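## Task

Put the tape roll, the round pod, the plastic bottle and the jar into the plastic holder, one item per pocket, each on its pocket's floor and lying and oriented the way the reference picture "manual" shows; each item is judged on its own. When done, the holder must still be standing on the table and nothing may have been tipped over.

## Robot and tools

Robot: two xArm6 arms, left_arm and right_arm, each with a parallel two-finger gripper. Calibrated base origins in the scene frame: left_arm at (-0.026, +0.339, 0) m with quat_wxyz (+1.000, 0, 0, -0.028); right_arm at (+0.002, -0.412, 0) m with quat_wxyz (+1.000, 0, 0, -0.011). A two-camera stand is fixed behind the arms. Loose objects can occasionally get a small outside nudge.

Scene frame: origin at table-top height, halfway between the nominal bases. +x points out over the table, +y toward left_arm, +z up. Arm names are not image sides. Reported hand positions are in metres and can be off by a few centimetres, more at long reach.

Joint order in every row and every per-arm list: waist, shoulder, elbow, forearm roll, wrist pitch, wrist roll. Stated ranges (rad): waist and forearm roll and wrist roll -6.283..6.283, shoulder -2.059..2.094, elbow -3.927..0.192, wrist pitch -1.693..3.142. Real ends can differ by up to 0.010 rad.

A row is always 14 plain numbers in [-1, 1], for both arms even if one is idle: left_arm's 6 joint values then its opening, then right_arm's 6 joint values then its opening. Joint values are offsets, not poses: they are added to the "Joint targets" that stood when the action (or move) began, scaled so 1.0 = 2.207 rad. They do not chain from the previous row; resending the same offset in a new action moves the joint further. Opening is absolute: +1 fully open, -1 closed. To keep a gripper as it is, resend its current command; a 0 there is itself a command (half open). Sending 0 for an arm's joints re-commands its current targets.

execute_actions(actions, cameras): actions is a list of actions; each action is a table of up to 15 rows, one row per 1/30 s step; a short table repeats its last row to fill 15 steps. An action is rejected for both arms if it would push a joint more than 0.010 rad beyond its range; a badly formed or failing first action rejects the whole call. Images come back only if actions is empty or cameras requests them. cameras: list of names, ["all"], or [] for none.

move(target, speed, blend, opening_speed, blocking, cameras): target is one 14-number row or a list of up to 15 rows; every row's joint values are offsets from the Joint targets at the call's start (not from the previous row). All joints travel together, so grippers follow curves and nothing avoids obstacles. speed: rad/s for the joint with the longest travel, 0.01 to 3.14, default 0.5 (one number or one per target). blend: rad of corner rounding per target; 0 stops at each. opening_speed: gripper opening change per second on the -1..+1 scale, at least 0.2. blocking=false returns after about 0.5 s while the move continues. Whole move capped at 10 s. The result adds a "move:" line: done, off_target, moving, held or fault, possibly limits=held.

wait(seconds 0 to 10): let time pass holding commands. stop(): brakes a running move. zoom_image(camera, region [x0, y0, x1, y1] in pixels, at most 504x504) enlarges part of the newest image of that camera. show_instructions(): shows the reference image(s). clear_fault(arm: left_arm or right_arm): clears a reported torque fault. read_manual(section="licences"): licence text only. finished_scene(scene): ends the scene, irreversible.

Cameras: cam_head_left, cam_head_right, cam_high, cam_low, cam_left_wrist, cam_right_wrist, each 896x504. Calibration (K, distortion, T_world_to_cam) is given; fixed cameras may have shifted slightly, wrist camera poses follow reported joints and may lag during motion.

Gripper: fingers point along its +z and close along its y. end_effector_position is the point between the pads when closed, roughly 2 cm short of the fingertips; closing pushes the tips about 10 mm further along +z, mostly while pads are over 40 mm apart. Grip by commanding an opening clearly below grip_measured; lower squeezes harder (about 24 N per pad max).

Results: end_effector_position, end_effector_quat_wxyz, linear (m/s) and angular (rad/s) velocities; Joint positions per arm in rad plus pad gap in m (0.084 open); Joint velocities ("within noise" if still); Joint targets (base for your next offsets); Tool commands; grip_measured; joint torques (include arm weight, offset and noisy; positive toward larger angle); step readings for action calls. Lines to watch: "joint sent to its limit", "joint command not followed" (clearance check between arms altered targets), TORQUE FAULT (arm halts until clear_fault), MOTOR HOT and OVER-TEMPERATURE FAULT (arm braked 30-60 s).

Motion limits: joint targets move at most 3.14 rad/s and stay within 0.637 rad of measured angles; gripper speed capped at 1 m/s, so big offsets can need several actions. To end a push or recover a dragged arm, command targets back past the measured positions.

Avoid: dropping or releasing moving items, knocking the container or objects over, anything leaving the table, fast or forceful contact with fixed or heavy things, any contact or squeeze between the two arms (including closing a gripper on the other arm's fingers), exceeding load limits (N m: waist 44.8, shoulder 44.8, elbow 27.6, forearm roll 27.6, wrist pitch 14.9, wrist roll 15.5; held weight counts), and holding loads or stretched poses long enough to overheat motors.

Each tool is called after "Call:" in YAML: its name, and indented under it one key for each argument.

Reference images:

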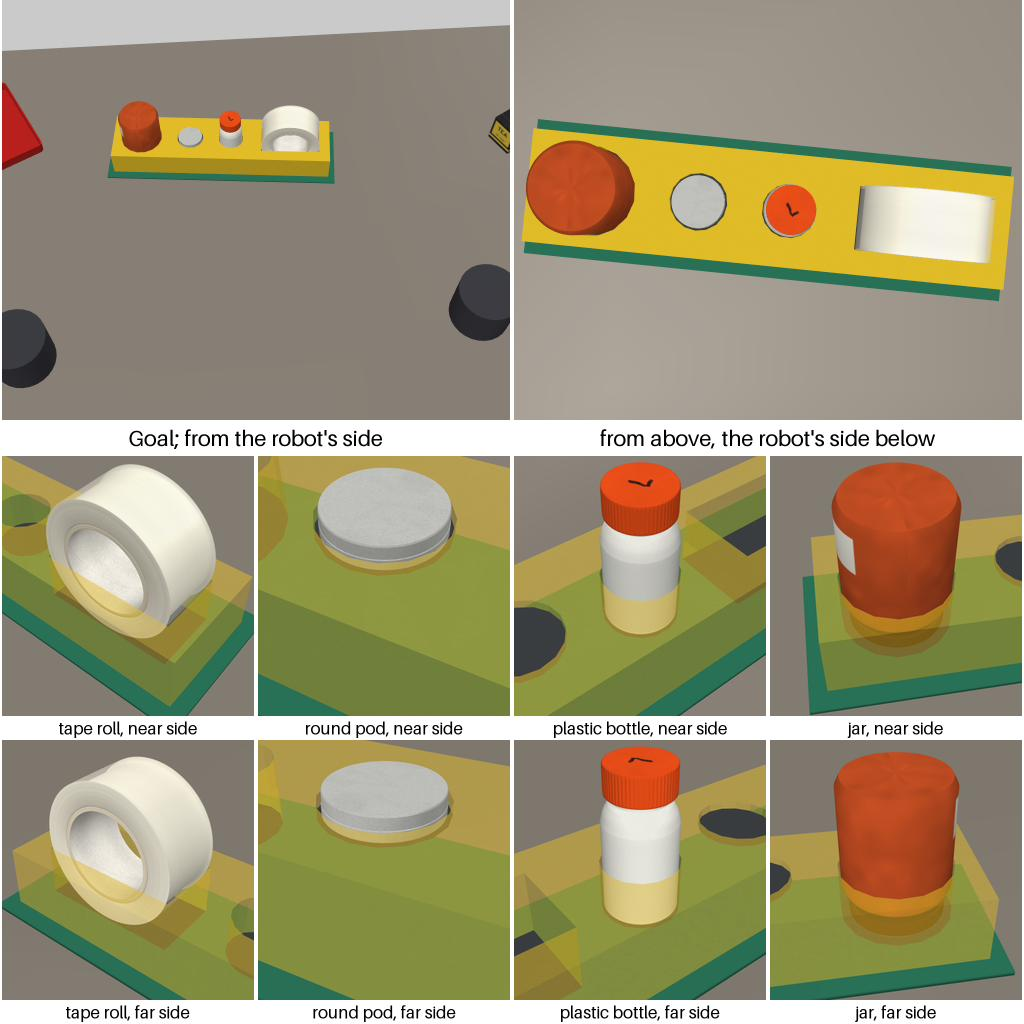

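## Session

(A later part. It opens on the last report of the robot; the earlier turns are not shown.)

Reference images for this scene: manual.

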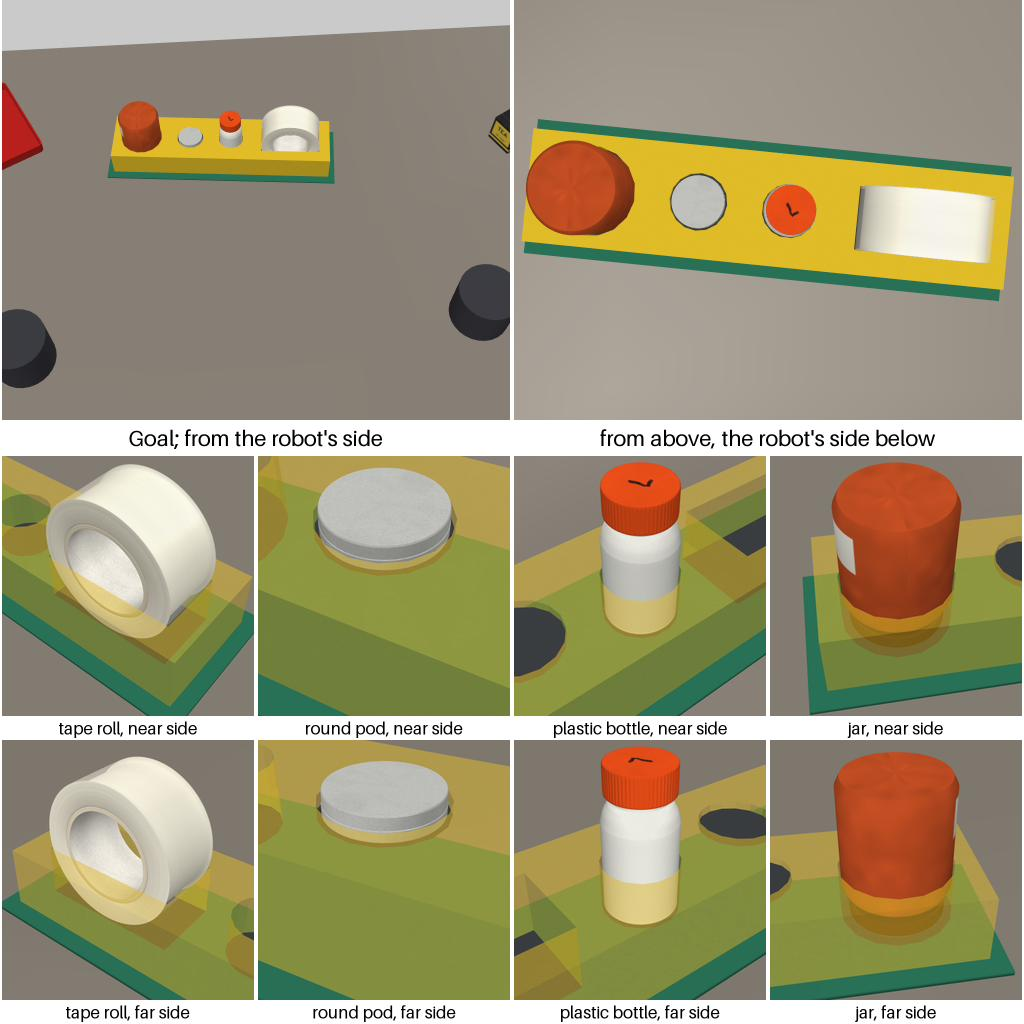

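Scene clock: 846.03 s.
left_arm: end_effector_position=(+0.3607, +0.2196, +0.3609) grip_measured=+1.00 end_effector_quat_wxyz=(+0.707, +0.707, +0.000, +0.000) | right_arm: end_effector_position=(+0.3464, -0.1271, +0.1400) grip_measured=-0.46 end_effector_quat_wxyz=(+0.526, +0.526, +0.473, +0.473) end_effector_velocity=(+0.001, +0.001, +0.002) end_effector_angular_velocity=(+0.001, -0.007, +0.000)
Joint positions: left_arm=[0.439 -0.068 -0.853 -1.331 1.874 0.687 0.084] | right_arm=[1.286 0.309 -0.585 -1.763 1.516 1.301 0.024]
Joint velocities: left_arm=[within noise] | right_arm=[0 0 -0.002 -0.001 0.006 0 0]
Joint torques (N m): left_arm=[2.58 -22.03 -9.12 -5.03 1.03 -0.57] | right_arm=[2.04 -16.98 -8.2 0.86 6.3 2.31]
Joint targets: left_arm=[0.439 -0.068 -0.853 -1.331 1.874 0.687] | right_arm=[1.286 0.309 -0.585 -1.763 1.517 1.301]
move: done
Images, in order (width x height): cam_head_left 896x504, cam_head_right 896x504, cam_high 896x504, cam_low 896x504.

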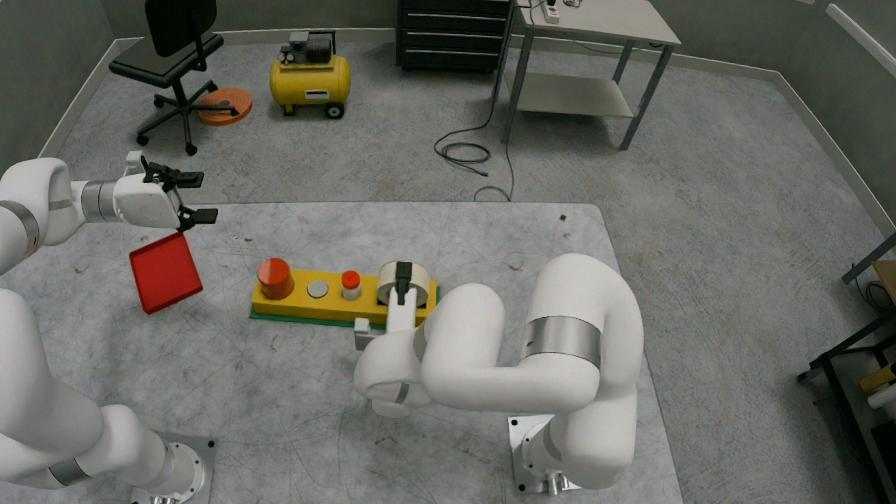

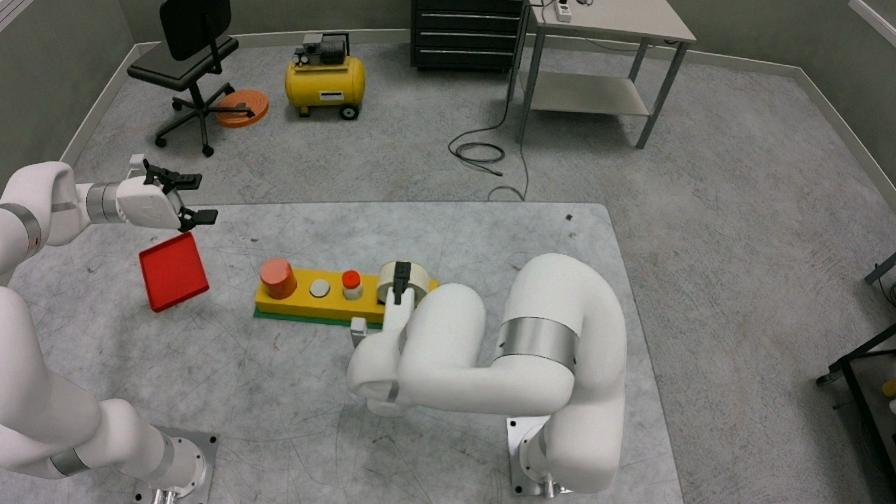

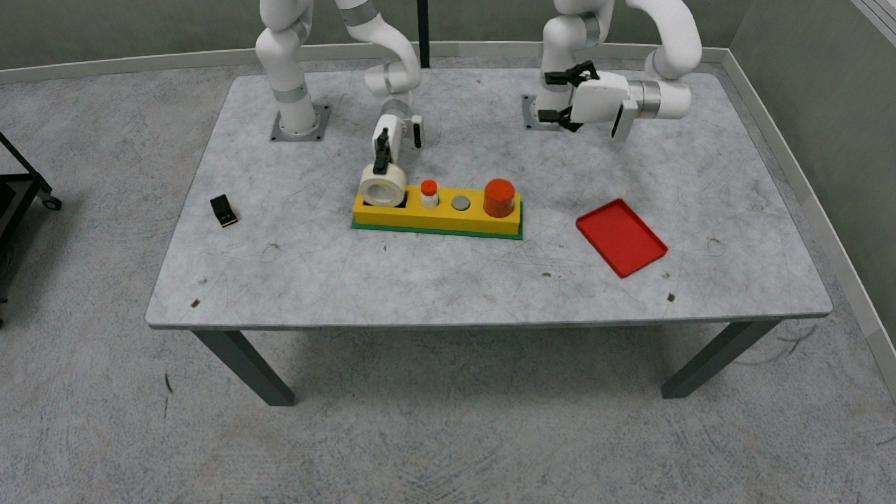

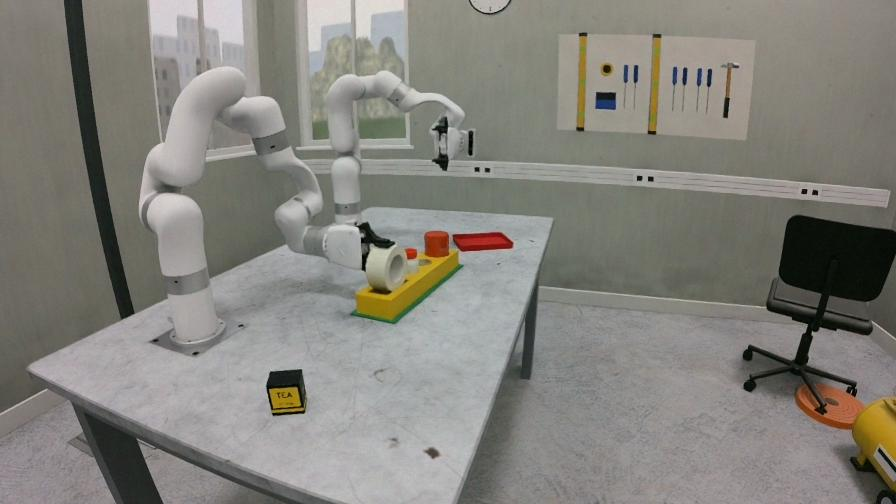

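Call:
move:
  target: [0,0,0,0,0,0,1,-0.0014,0.0261,-0.0096,-0.0022,0.0029,0.0164,-1]
  speed: 0.05
  cameras: ["cam_high","cam_low","cam_head_left"]

Call:
zoom_image:
  camera: "cam_high"
  region: [345, 150, 435, 230]

Call:
zoom_image:
  camera: "cam_low"
  region: [350, 220, 440, 310]

Call:
zoom_image:
  camera: "cam_head_left"
  region: [360, 240, 450, 330]

Scene clock: 861.83 s.
left_arm: end_effector_position=(+0.3607, +0.2196, +0.3609) grip_measured=+1.00 end_effector_quat_wxyz=(+0.707, +0.707, +0.000, +0.000) | right_arm: end_effector_position=(+0.3481, -0.1271, +0.1254) grip_measured=-0.46 end_effector_quat_wxyz=(+0.526, +0.526, +0.472, +0.473)
Joint positions: left_arm=[0.439 -0.068 -0.853 -1.331 1.874 0.687 0.084] | right_arm=[1.283 0.366 -0.606 -1.768 1.523 1.337 0.024]
Joint torques (N m): left_arm=[2.71 -21.89 -9.73 -4.87 -0.03 0.54] | right_arm=[-2.87 -16.8 -7.96 -3.44 6.15 2.28]
Joint targets: left_arm=[0.439 -0.068 -0.853 -1.331 1.874 0.687] | right_arm=[1.283 0.366 -0.606 -1.768 1.523 1.337]
move: done
Images, in order (width x height): cam_head_left 896x504, cam_high 896x504, cam_low 896x504.

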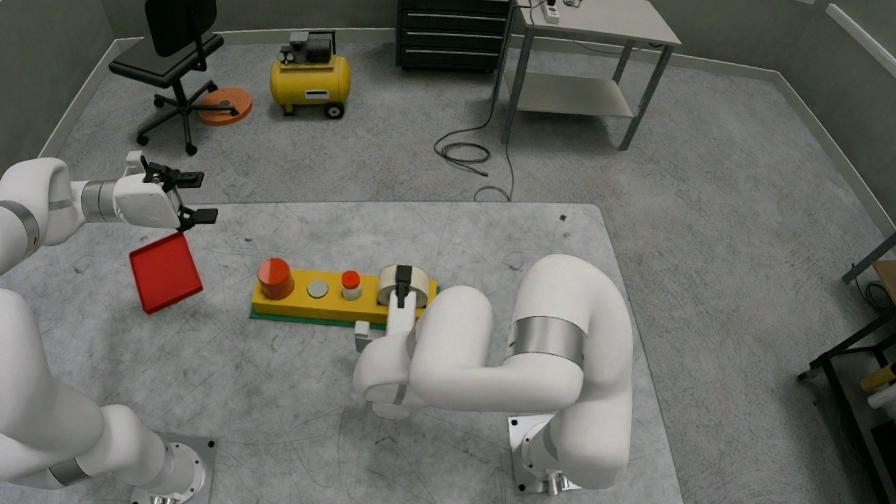

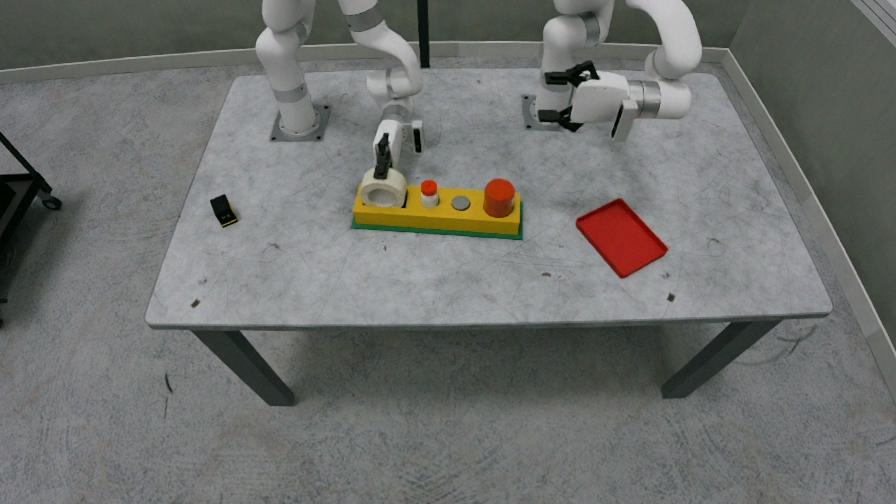

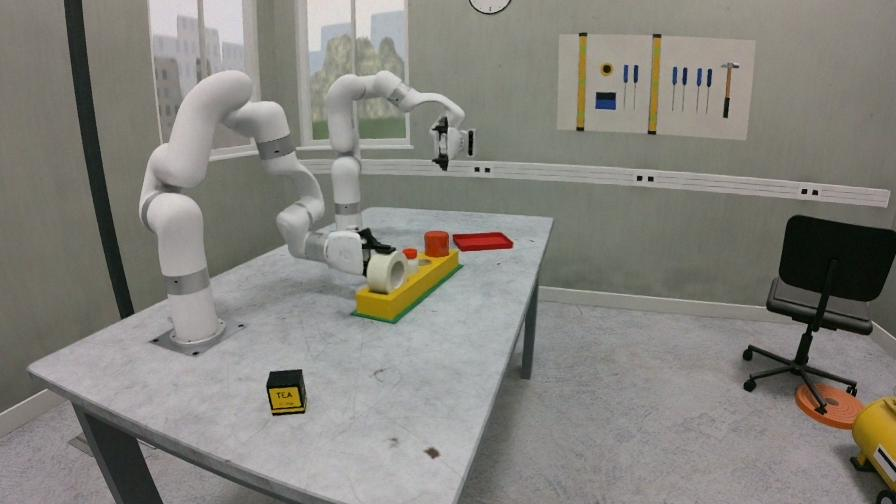

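Scaled by 5.600 from the camera's 896x504 image, which has a finer 1280x720 frame.

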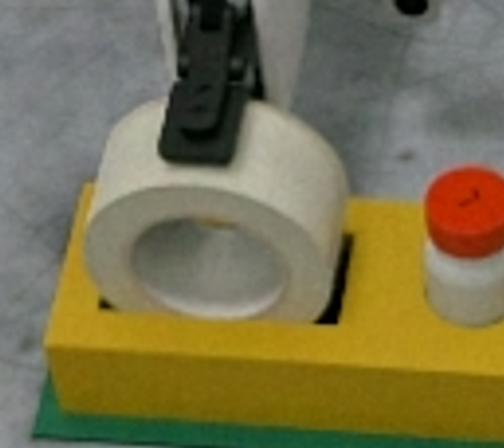

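Scaled by 5.600 from the camera's 896x504 image, which has a finer 1280x720 frame.

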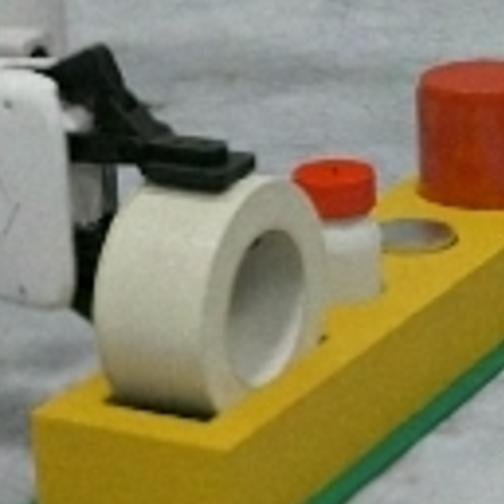

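Scaled by 5.600 from the camera's 896x504 image, which has a finer 1280x720 frame.

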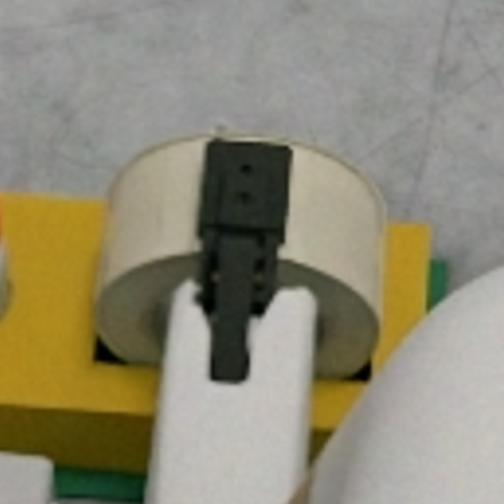

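Call:
move:
  target: [0,0,0,0,0,0,1,0.0009,0.021,-0.0084,0.0003,0.0027,0.0122,-1]
  speed: 0.04

Scene clock: 869.03 s.
left_arm: end_effector_position=(+0.3607, +0.2196, +0.3609) grip_measured=+1.00 end_effector_quat_wxyz=(+0.707, +0.707, +0.000, +0.000) | right_arm: end_effector_position=(+0.3480, -0.1266, +0.1134) grip_measured=-0.46 end_effector_quat_wxyz=(+0.526, +0.526, +0.472, +0.473)
Joint positions: left_arm=[0.439 -0.068 -0.853 -1.331 1.874 0.687 0.084] | right_arm=[1.285 0.413 -0.625 -1.767 1.529 1.364 0.024]
Joint torques (N m): left_arm=[2.61 -21.98 -9.95 -4.92 0.04 1.06] | right_arm=[3.61 -17.47 -7.63 2.44 6.3 2.28]
Joint targets: left_arm=[0.439 -0.068 -0.853 -1.331 1.874 0.687] | right_arm=[1.285 0.413 -0.625 -1.767 1.529 1.364]
move: done

Call:
move:
  target: [0,0,0,0,0,0,1,0.0004,0.0087,-0.0038,0.0001,0.0011,0.0048,-1]
  speed: 0.025
  cameras: ["cam_high","cam_low"]

Call:
zoom_image:
  camera: "cam_high"
  region: [345, 150, 435, 230]

Call:
zoom_image:
  camera: "cam_low"
  region: [350, 220, 440, 310]

Scene clock: 875.40 s.
left_arm: end_effector_position=(+0.3607, +0.2196, +0.3609) grip_measured=+1.00 end_effector_quat_wxyz=(+0.707, +0.707, +0.000, +0.000) | right_arm: end_effector_position=(+0.3480, -0.1261, +0.1086) grip_measured=-0.46 end_effector_quat_wxyz=(+0.526, +0.526, +0.472, +0.473)
Joint positions: left_arm=[0.439 -0.068 -0.853 -1.331 1.874 0.687 0.084] | right_arm=[1.286 0.432 -0.633 -1.767 1.532 1.375 0.024]
Joint torques (N m): left_arm=[2.61 -22 -10.33 -5.05 -0.01 1.06] | right_arm=[1.55 -15.36 -6.93 2.45 5.22 2.33]
Joint targets: left_arm=[0.439 -0.068 -0.853 -1.331 1.874 0.687] | right_arm=[1.286 0.432 -0.633 -1.767 1.532 1.375]
move: done
Images, in order (width x height): cam_high 896x504, cam_low 896x504.

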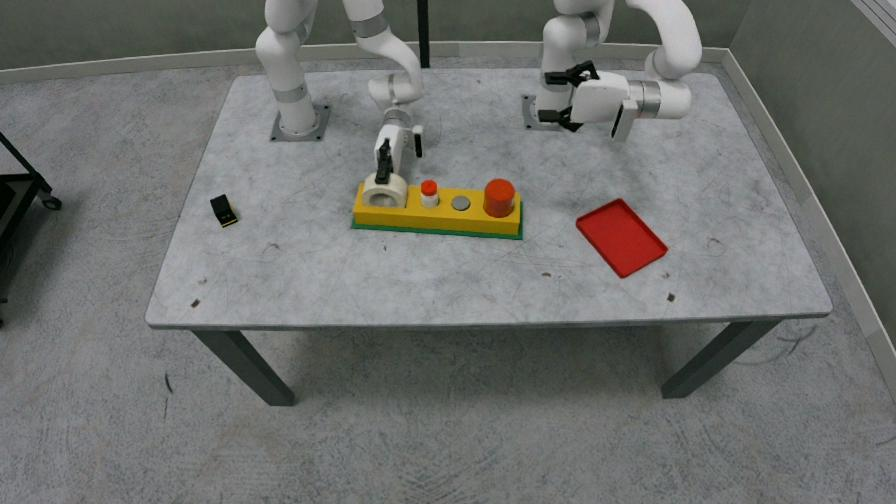

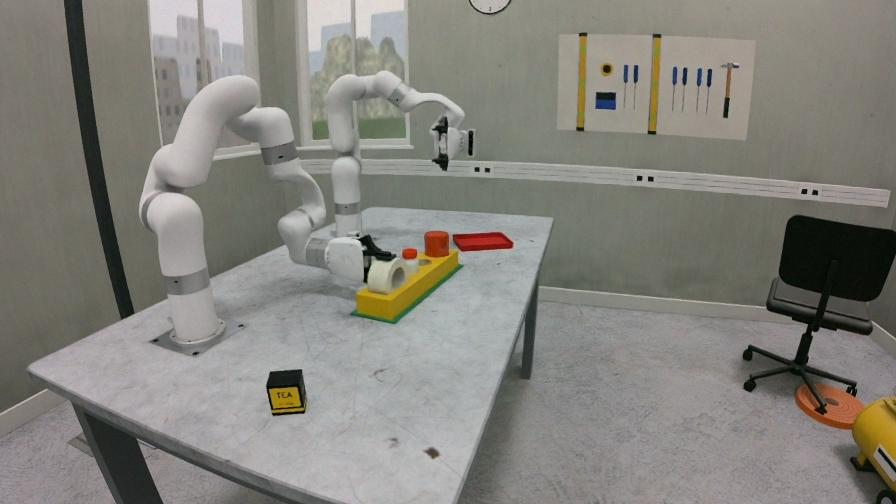

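Scaled by 5.600 from the camera's 896x504 image, which has a finer 1280x720 frame.

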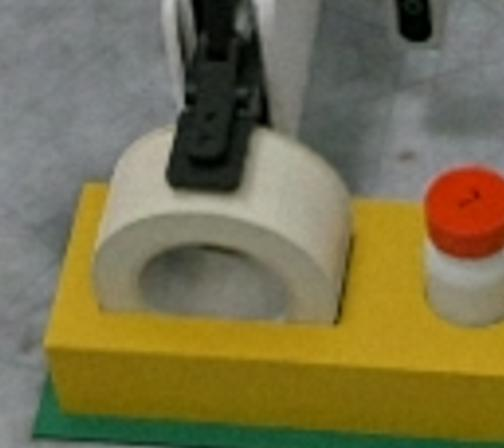

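Scaled by 5.600 from the camera's 896x504 image, which has a finer 1280x720 frame.

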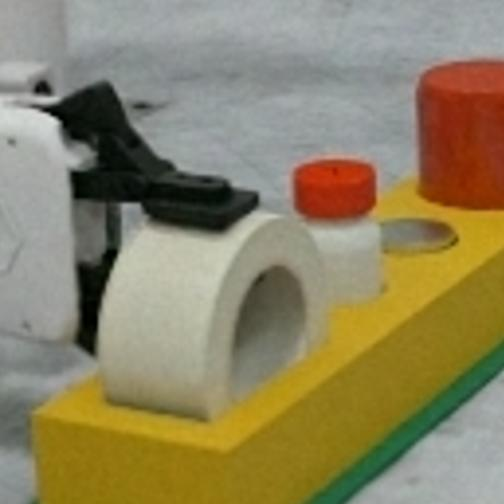

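Call:
move:
  target:
    - [0,0,0,0,0,0,1,0.0001,0.0019,-0.0008,0,0.0002,0.001,-1]
    - [0,0,0,0,0,0,1,0.0001,0.0019,-0.0008,0,0.0002,0.001,-0.15]
  speed: 0.02
  opening_speed: 0.5
  cameras: ["cam_high","cam_low","cam_right_wrist"]

Call:
zoom_image:
  camera: "cam_high"
  region: [345, 150, 435, 230]

Call:
zoom_image:
  camera: "cam_low"
  region: [350, 220, 440, 310]

Scene clock: 884.27 s.
left_arm: end_effector_position=(+0.3607, +0.2196, +0.3609) grip_measured=+1.00 end_effector_quat_wxyz=(+0.707, +0.707, +0.000, +0.000) | right_arm: end_effector_position=(+0.3480, -0.1261, +0.1075) grip_measured=-0.17 end_effector_quat_wxyz=(+0.526, +0.526, +0.472, +0.473)
Joint positions: left_arm=[0.439 -0.068 -0.853 -1.331 1.874 0.687 0.084] | right_arm=[1.286 0.436 -0.635 -1.767 1.533 1.377 0.037]
Joint torques (N m): left_arm=[2.5 -21.87 -10.9 -4.77 -0.04 1.04] | right_arm=[-2.22 -17.43 -3.96 1.32 -0.37 2.09]
Joint targets: left_arm=[0.439 -0.068 -0.853 -1.331 1.874 0.687] | right_arm=[1.286 0.436 -0.635 -1.767 1.532 1.377]
move: done
camera_calibration:
cam_right_wrist: T_world_to_cam=[[-0.0200237, -0.0186689, 0.999625, -0.0657022], [-0.127953, -0.991556, -0.0210812, -0.0116035], [0.991578, -0.128327, 0.0174658, -0.231157], [0, 0, 0, 1]] pos_world=[0.22641, -0.0423958, 0.0694703]
Images, in order (width x height): cam_high 896x504, cam_low 896x504, cam_right_wrist 896x504.

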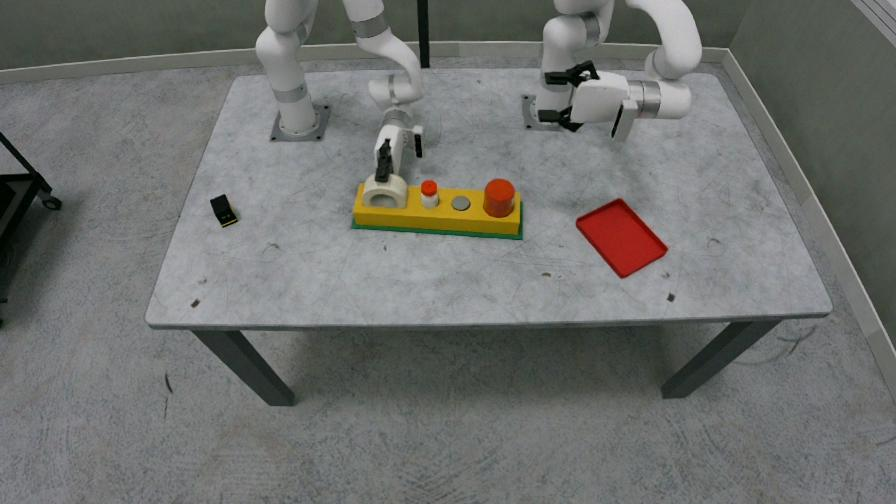

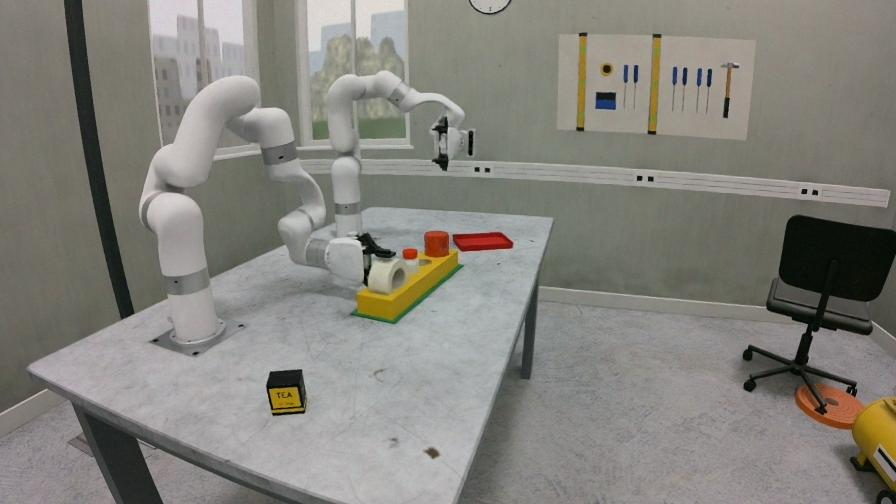

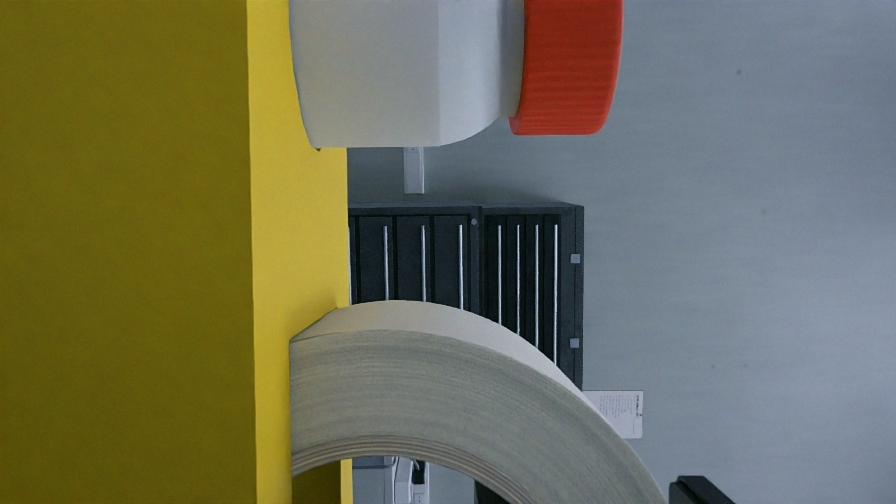

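Scaled by 5.600 from the camera's 896x504 image, which has a finer 1280x720 frame.

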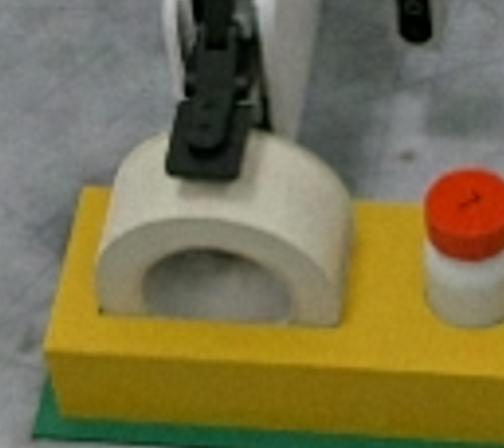

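Scaled by 5.600 from the camera's 896x504 image, which has a finer 1280x720 frame.

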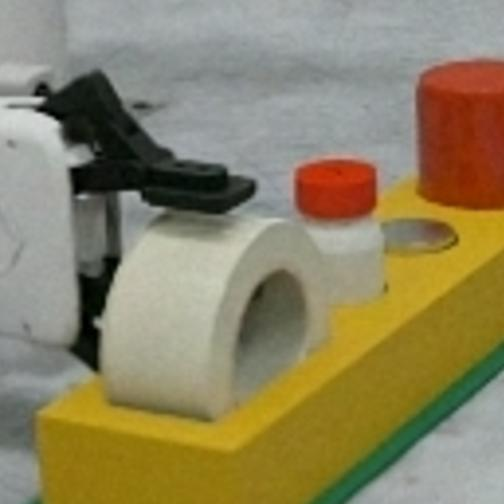

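Call:
move:
  target:
    - [0,0,0,0,0,0,1,0.0653,-0.0042,0.0085,0.0642,0.0128,0.002,-0.15]
    - [0,0,0,0,0,0,1,0.1318,-0.0039,0.0079,0.1292,0.0253,0.0019,-0.15]
  speed: [0.1,0.3]
  blend: [0.01,0]
  cameras: ["cam_head_left","cam_head_right","cam_high","cam_low"]

Call:
zoom_image:
  camera: "cam_high"
  region: [340, 140, 540, 250]

Call:
zoom_image:
  camera: "cam_low"
  region: [345, 215, 475, 325]

Call:
zoom_image:
  camera: "cam_head_left"
  region: [245, 240, 445, 340]

Scene clock: 909.53 s.
left_arm: end_effector_position=(+0.3607, +0.2196, +0.3609) grip_measured=+1.00 end_effector_quat_wxyz=(+0.707, +0.707, +0.000, +0.000) | right_arm: end_effector_position=(+0.2585, -0.1168, +0.1074) grip_measured=-0.16 end_effector_quat_wxyz=(+0.526, +0.526, +0.473, +0.473)
Joint positions: left_arm=[0.439 -0.068 -0.853 -1.331 1.874 0.687 0.084] | right_arm=[1.577 0.428 -0.618 -1.482 1.588 1.381 0.037]
Joint torques (N m): left_arm=[2.57 -21.92 -11.21 -4.89 0.03 1.03] | right_arm=[3.42 -15.69 -6.58 2.65 5.4 -0.02]
Joint targets: left_arm=[0.439 -0.068 -0.853 -1.331 1.874 0.687] | right_arm=[1.577 0.428 -0.618 -1.481 1.588 1.381]
move: done
Images, in order (width x height): cam_head_left 896x504, cam_head_right 896x504, cam_high 896x504, cam_low 896x504.

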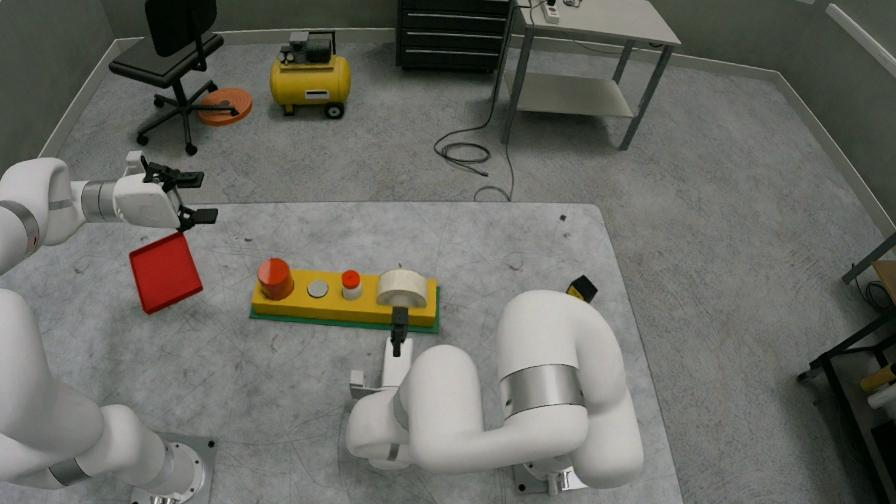

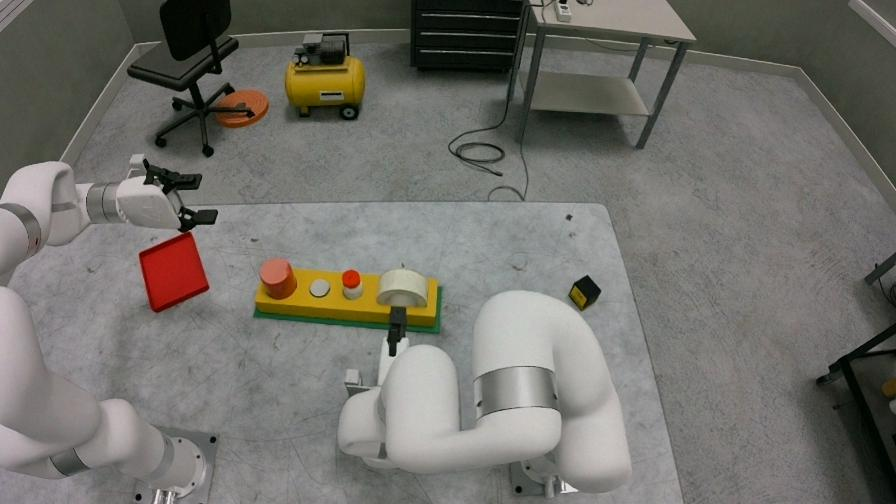

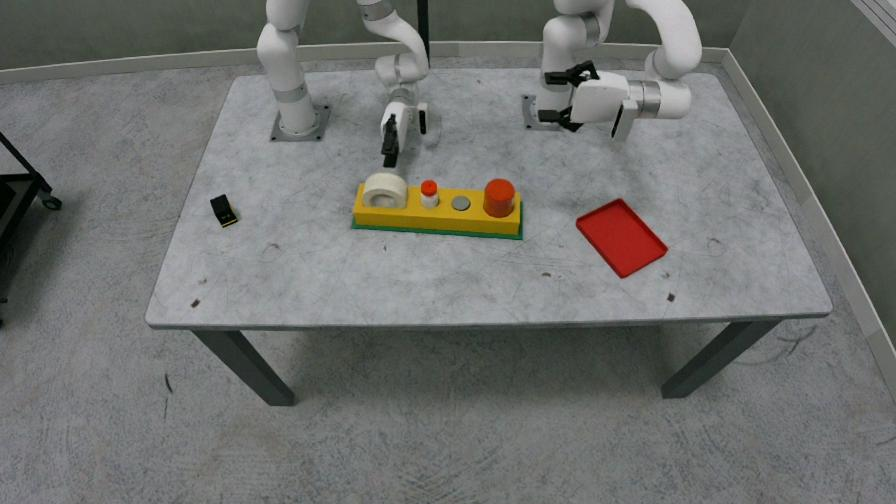

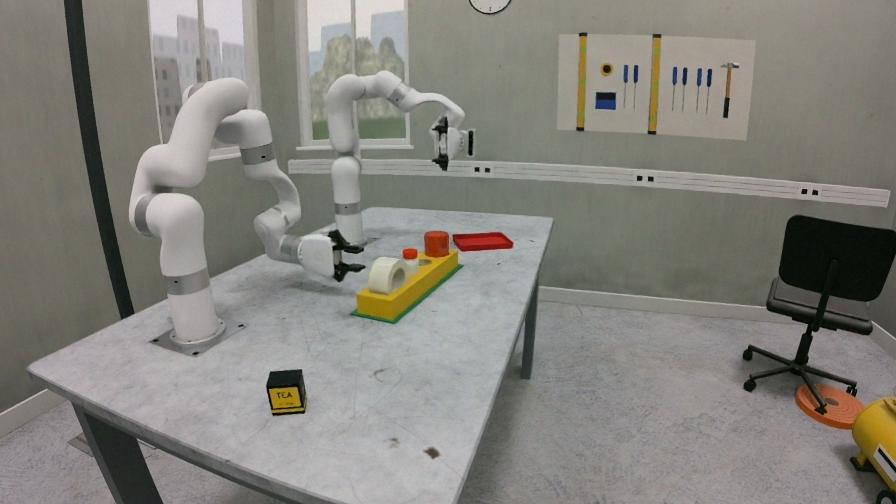

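Scaled by 2.520 from the camera's 896x504 image, which has a finer 1280x720 frame.

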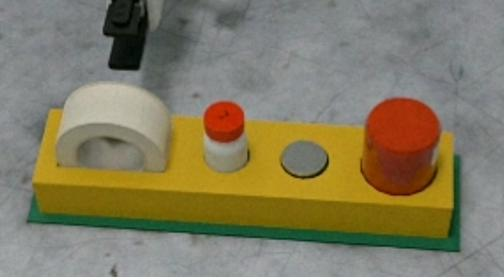

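Scaled by 3.877 from the camera's 896x504 image, which has a finer 1280x720 frame.

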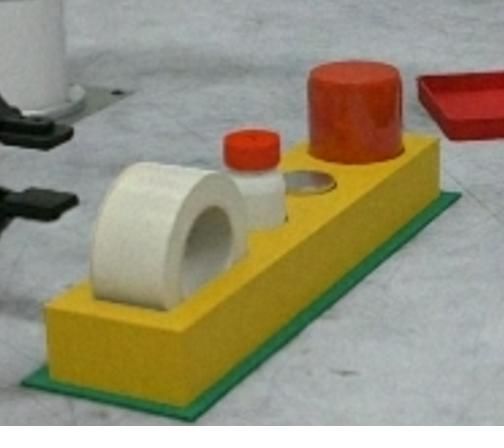

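Scaled by 2.520 from the camera's 896x504 image, which has a finer 1280x720 frame.

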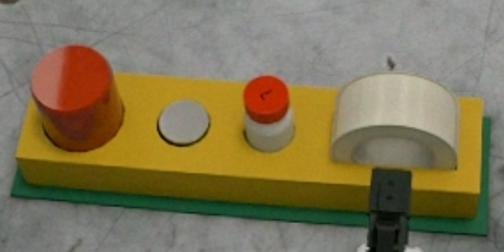

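Call:
zoom_image:
  camera: "cam_low"
  region: [400, 240, 450, 280]

Call:
zoom_image:
  camera: "cam_head_left"
  region: [295, 265, 345, 305]

Call:
zoom_image:
  camera: "cam_high"
  region: [440, 185, 490, 225]

Call:
show_instructions:

Scaled by 10.080 from the camera's 896x504 image, which has a finer 1280x720 frame.

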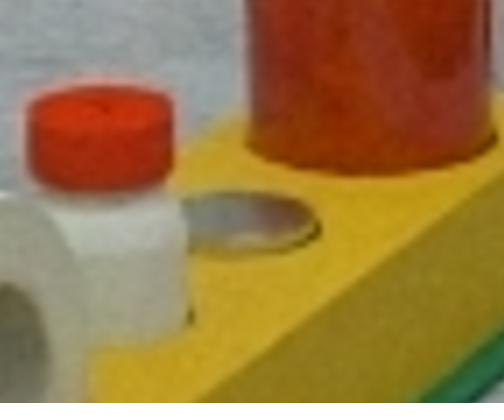

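Scaled by 10.080 from the camera's 896x504 image, which has a finer 1280x720 frame.

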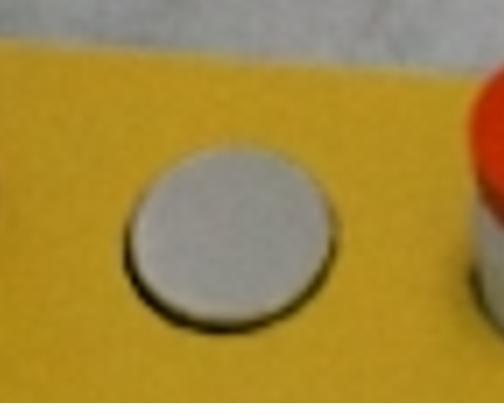

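Scaled by 10.080 from the camera's 896x504 image, which has a finer 1280x720 frame.

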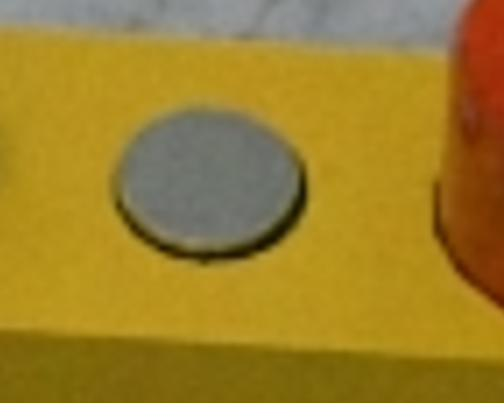

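Reference images for this scene: manual.

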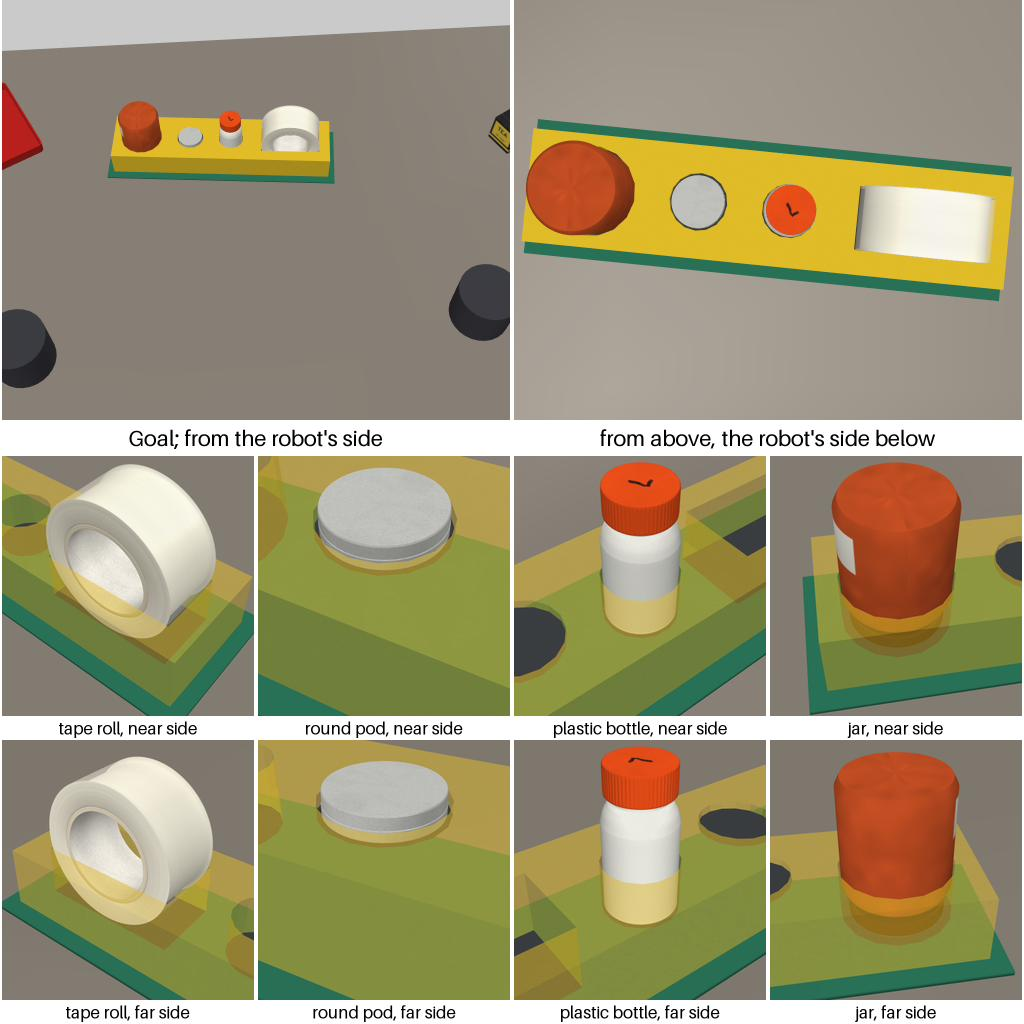

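Call:
finished_scene:
  scene: 2

The scene is finished: the task was done.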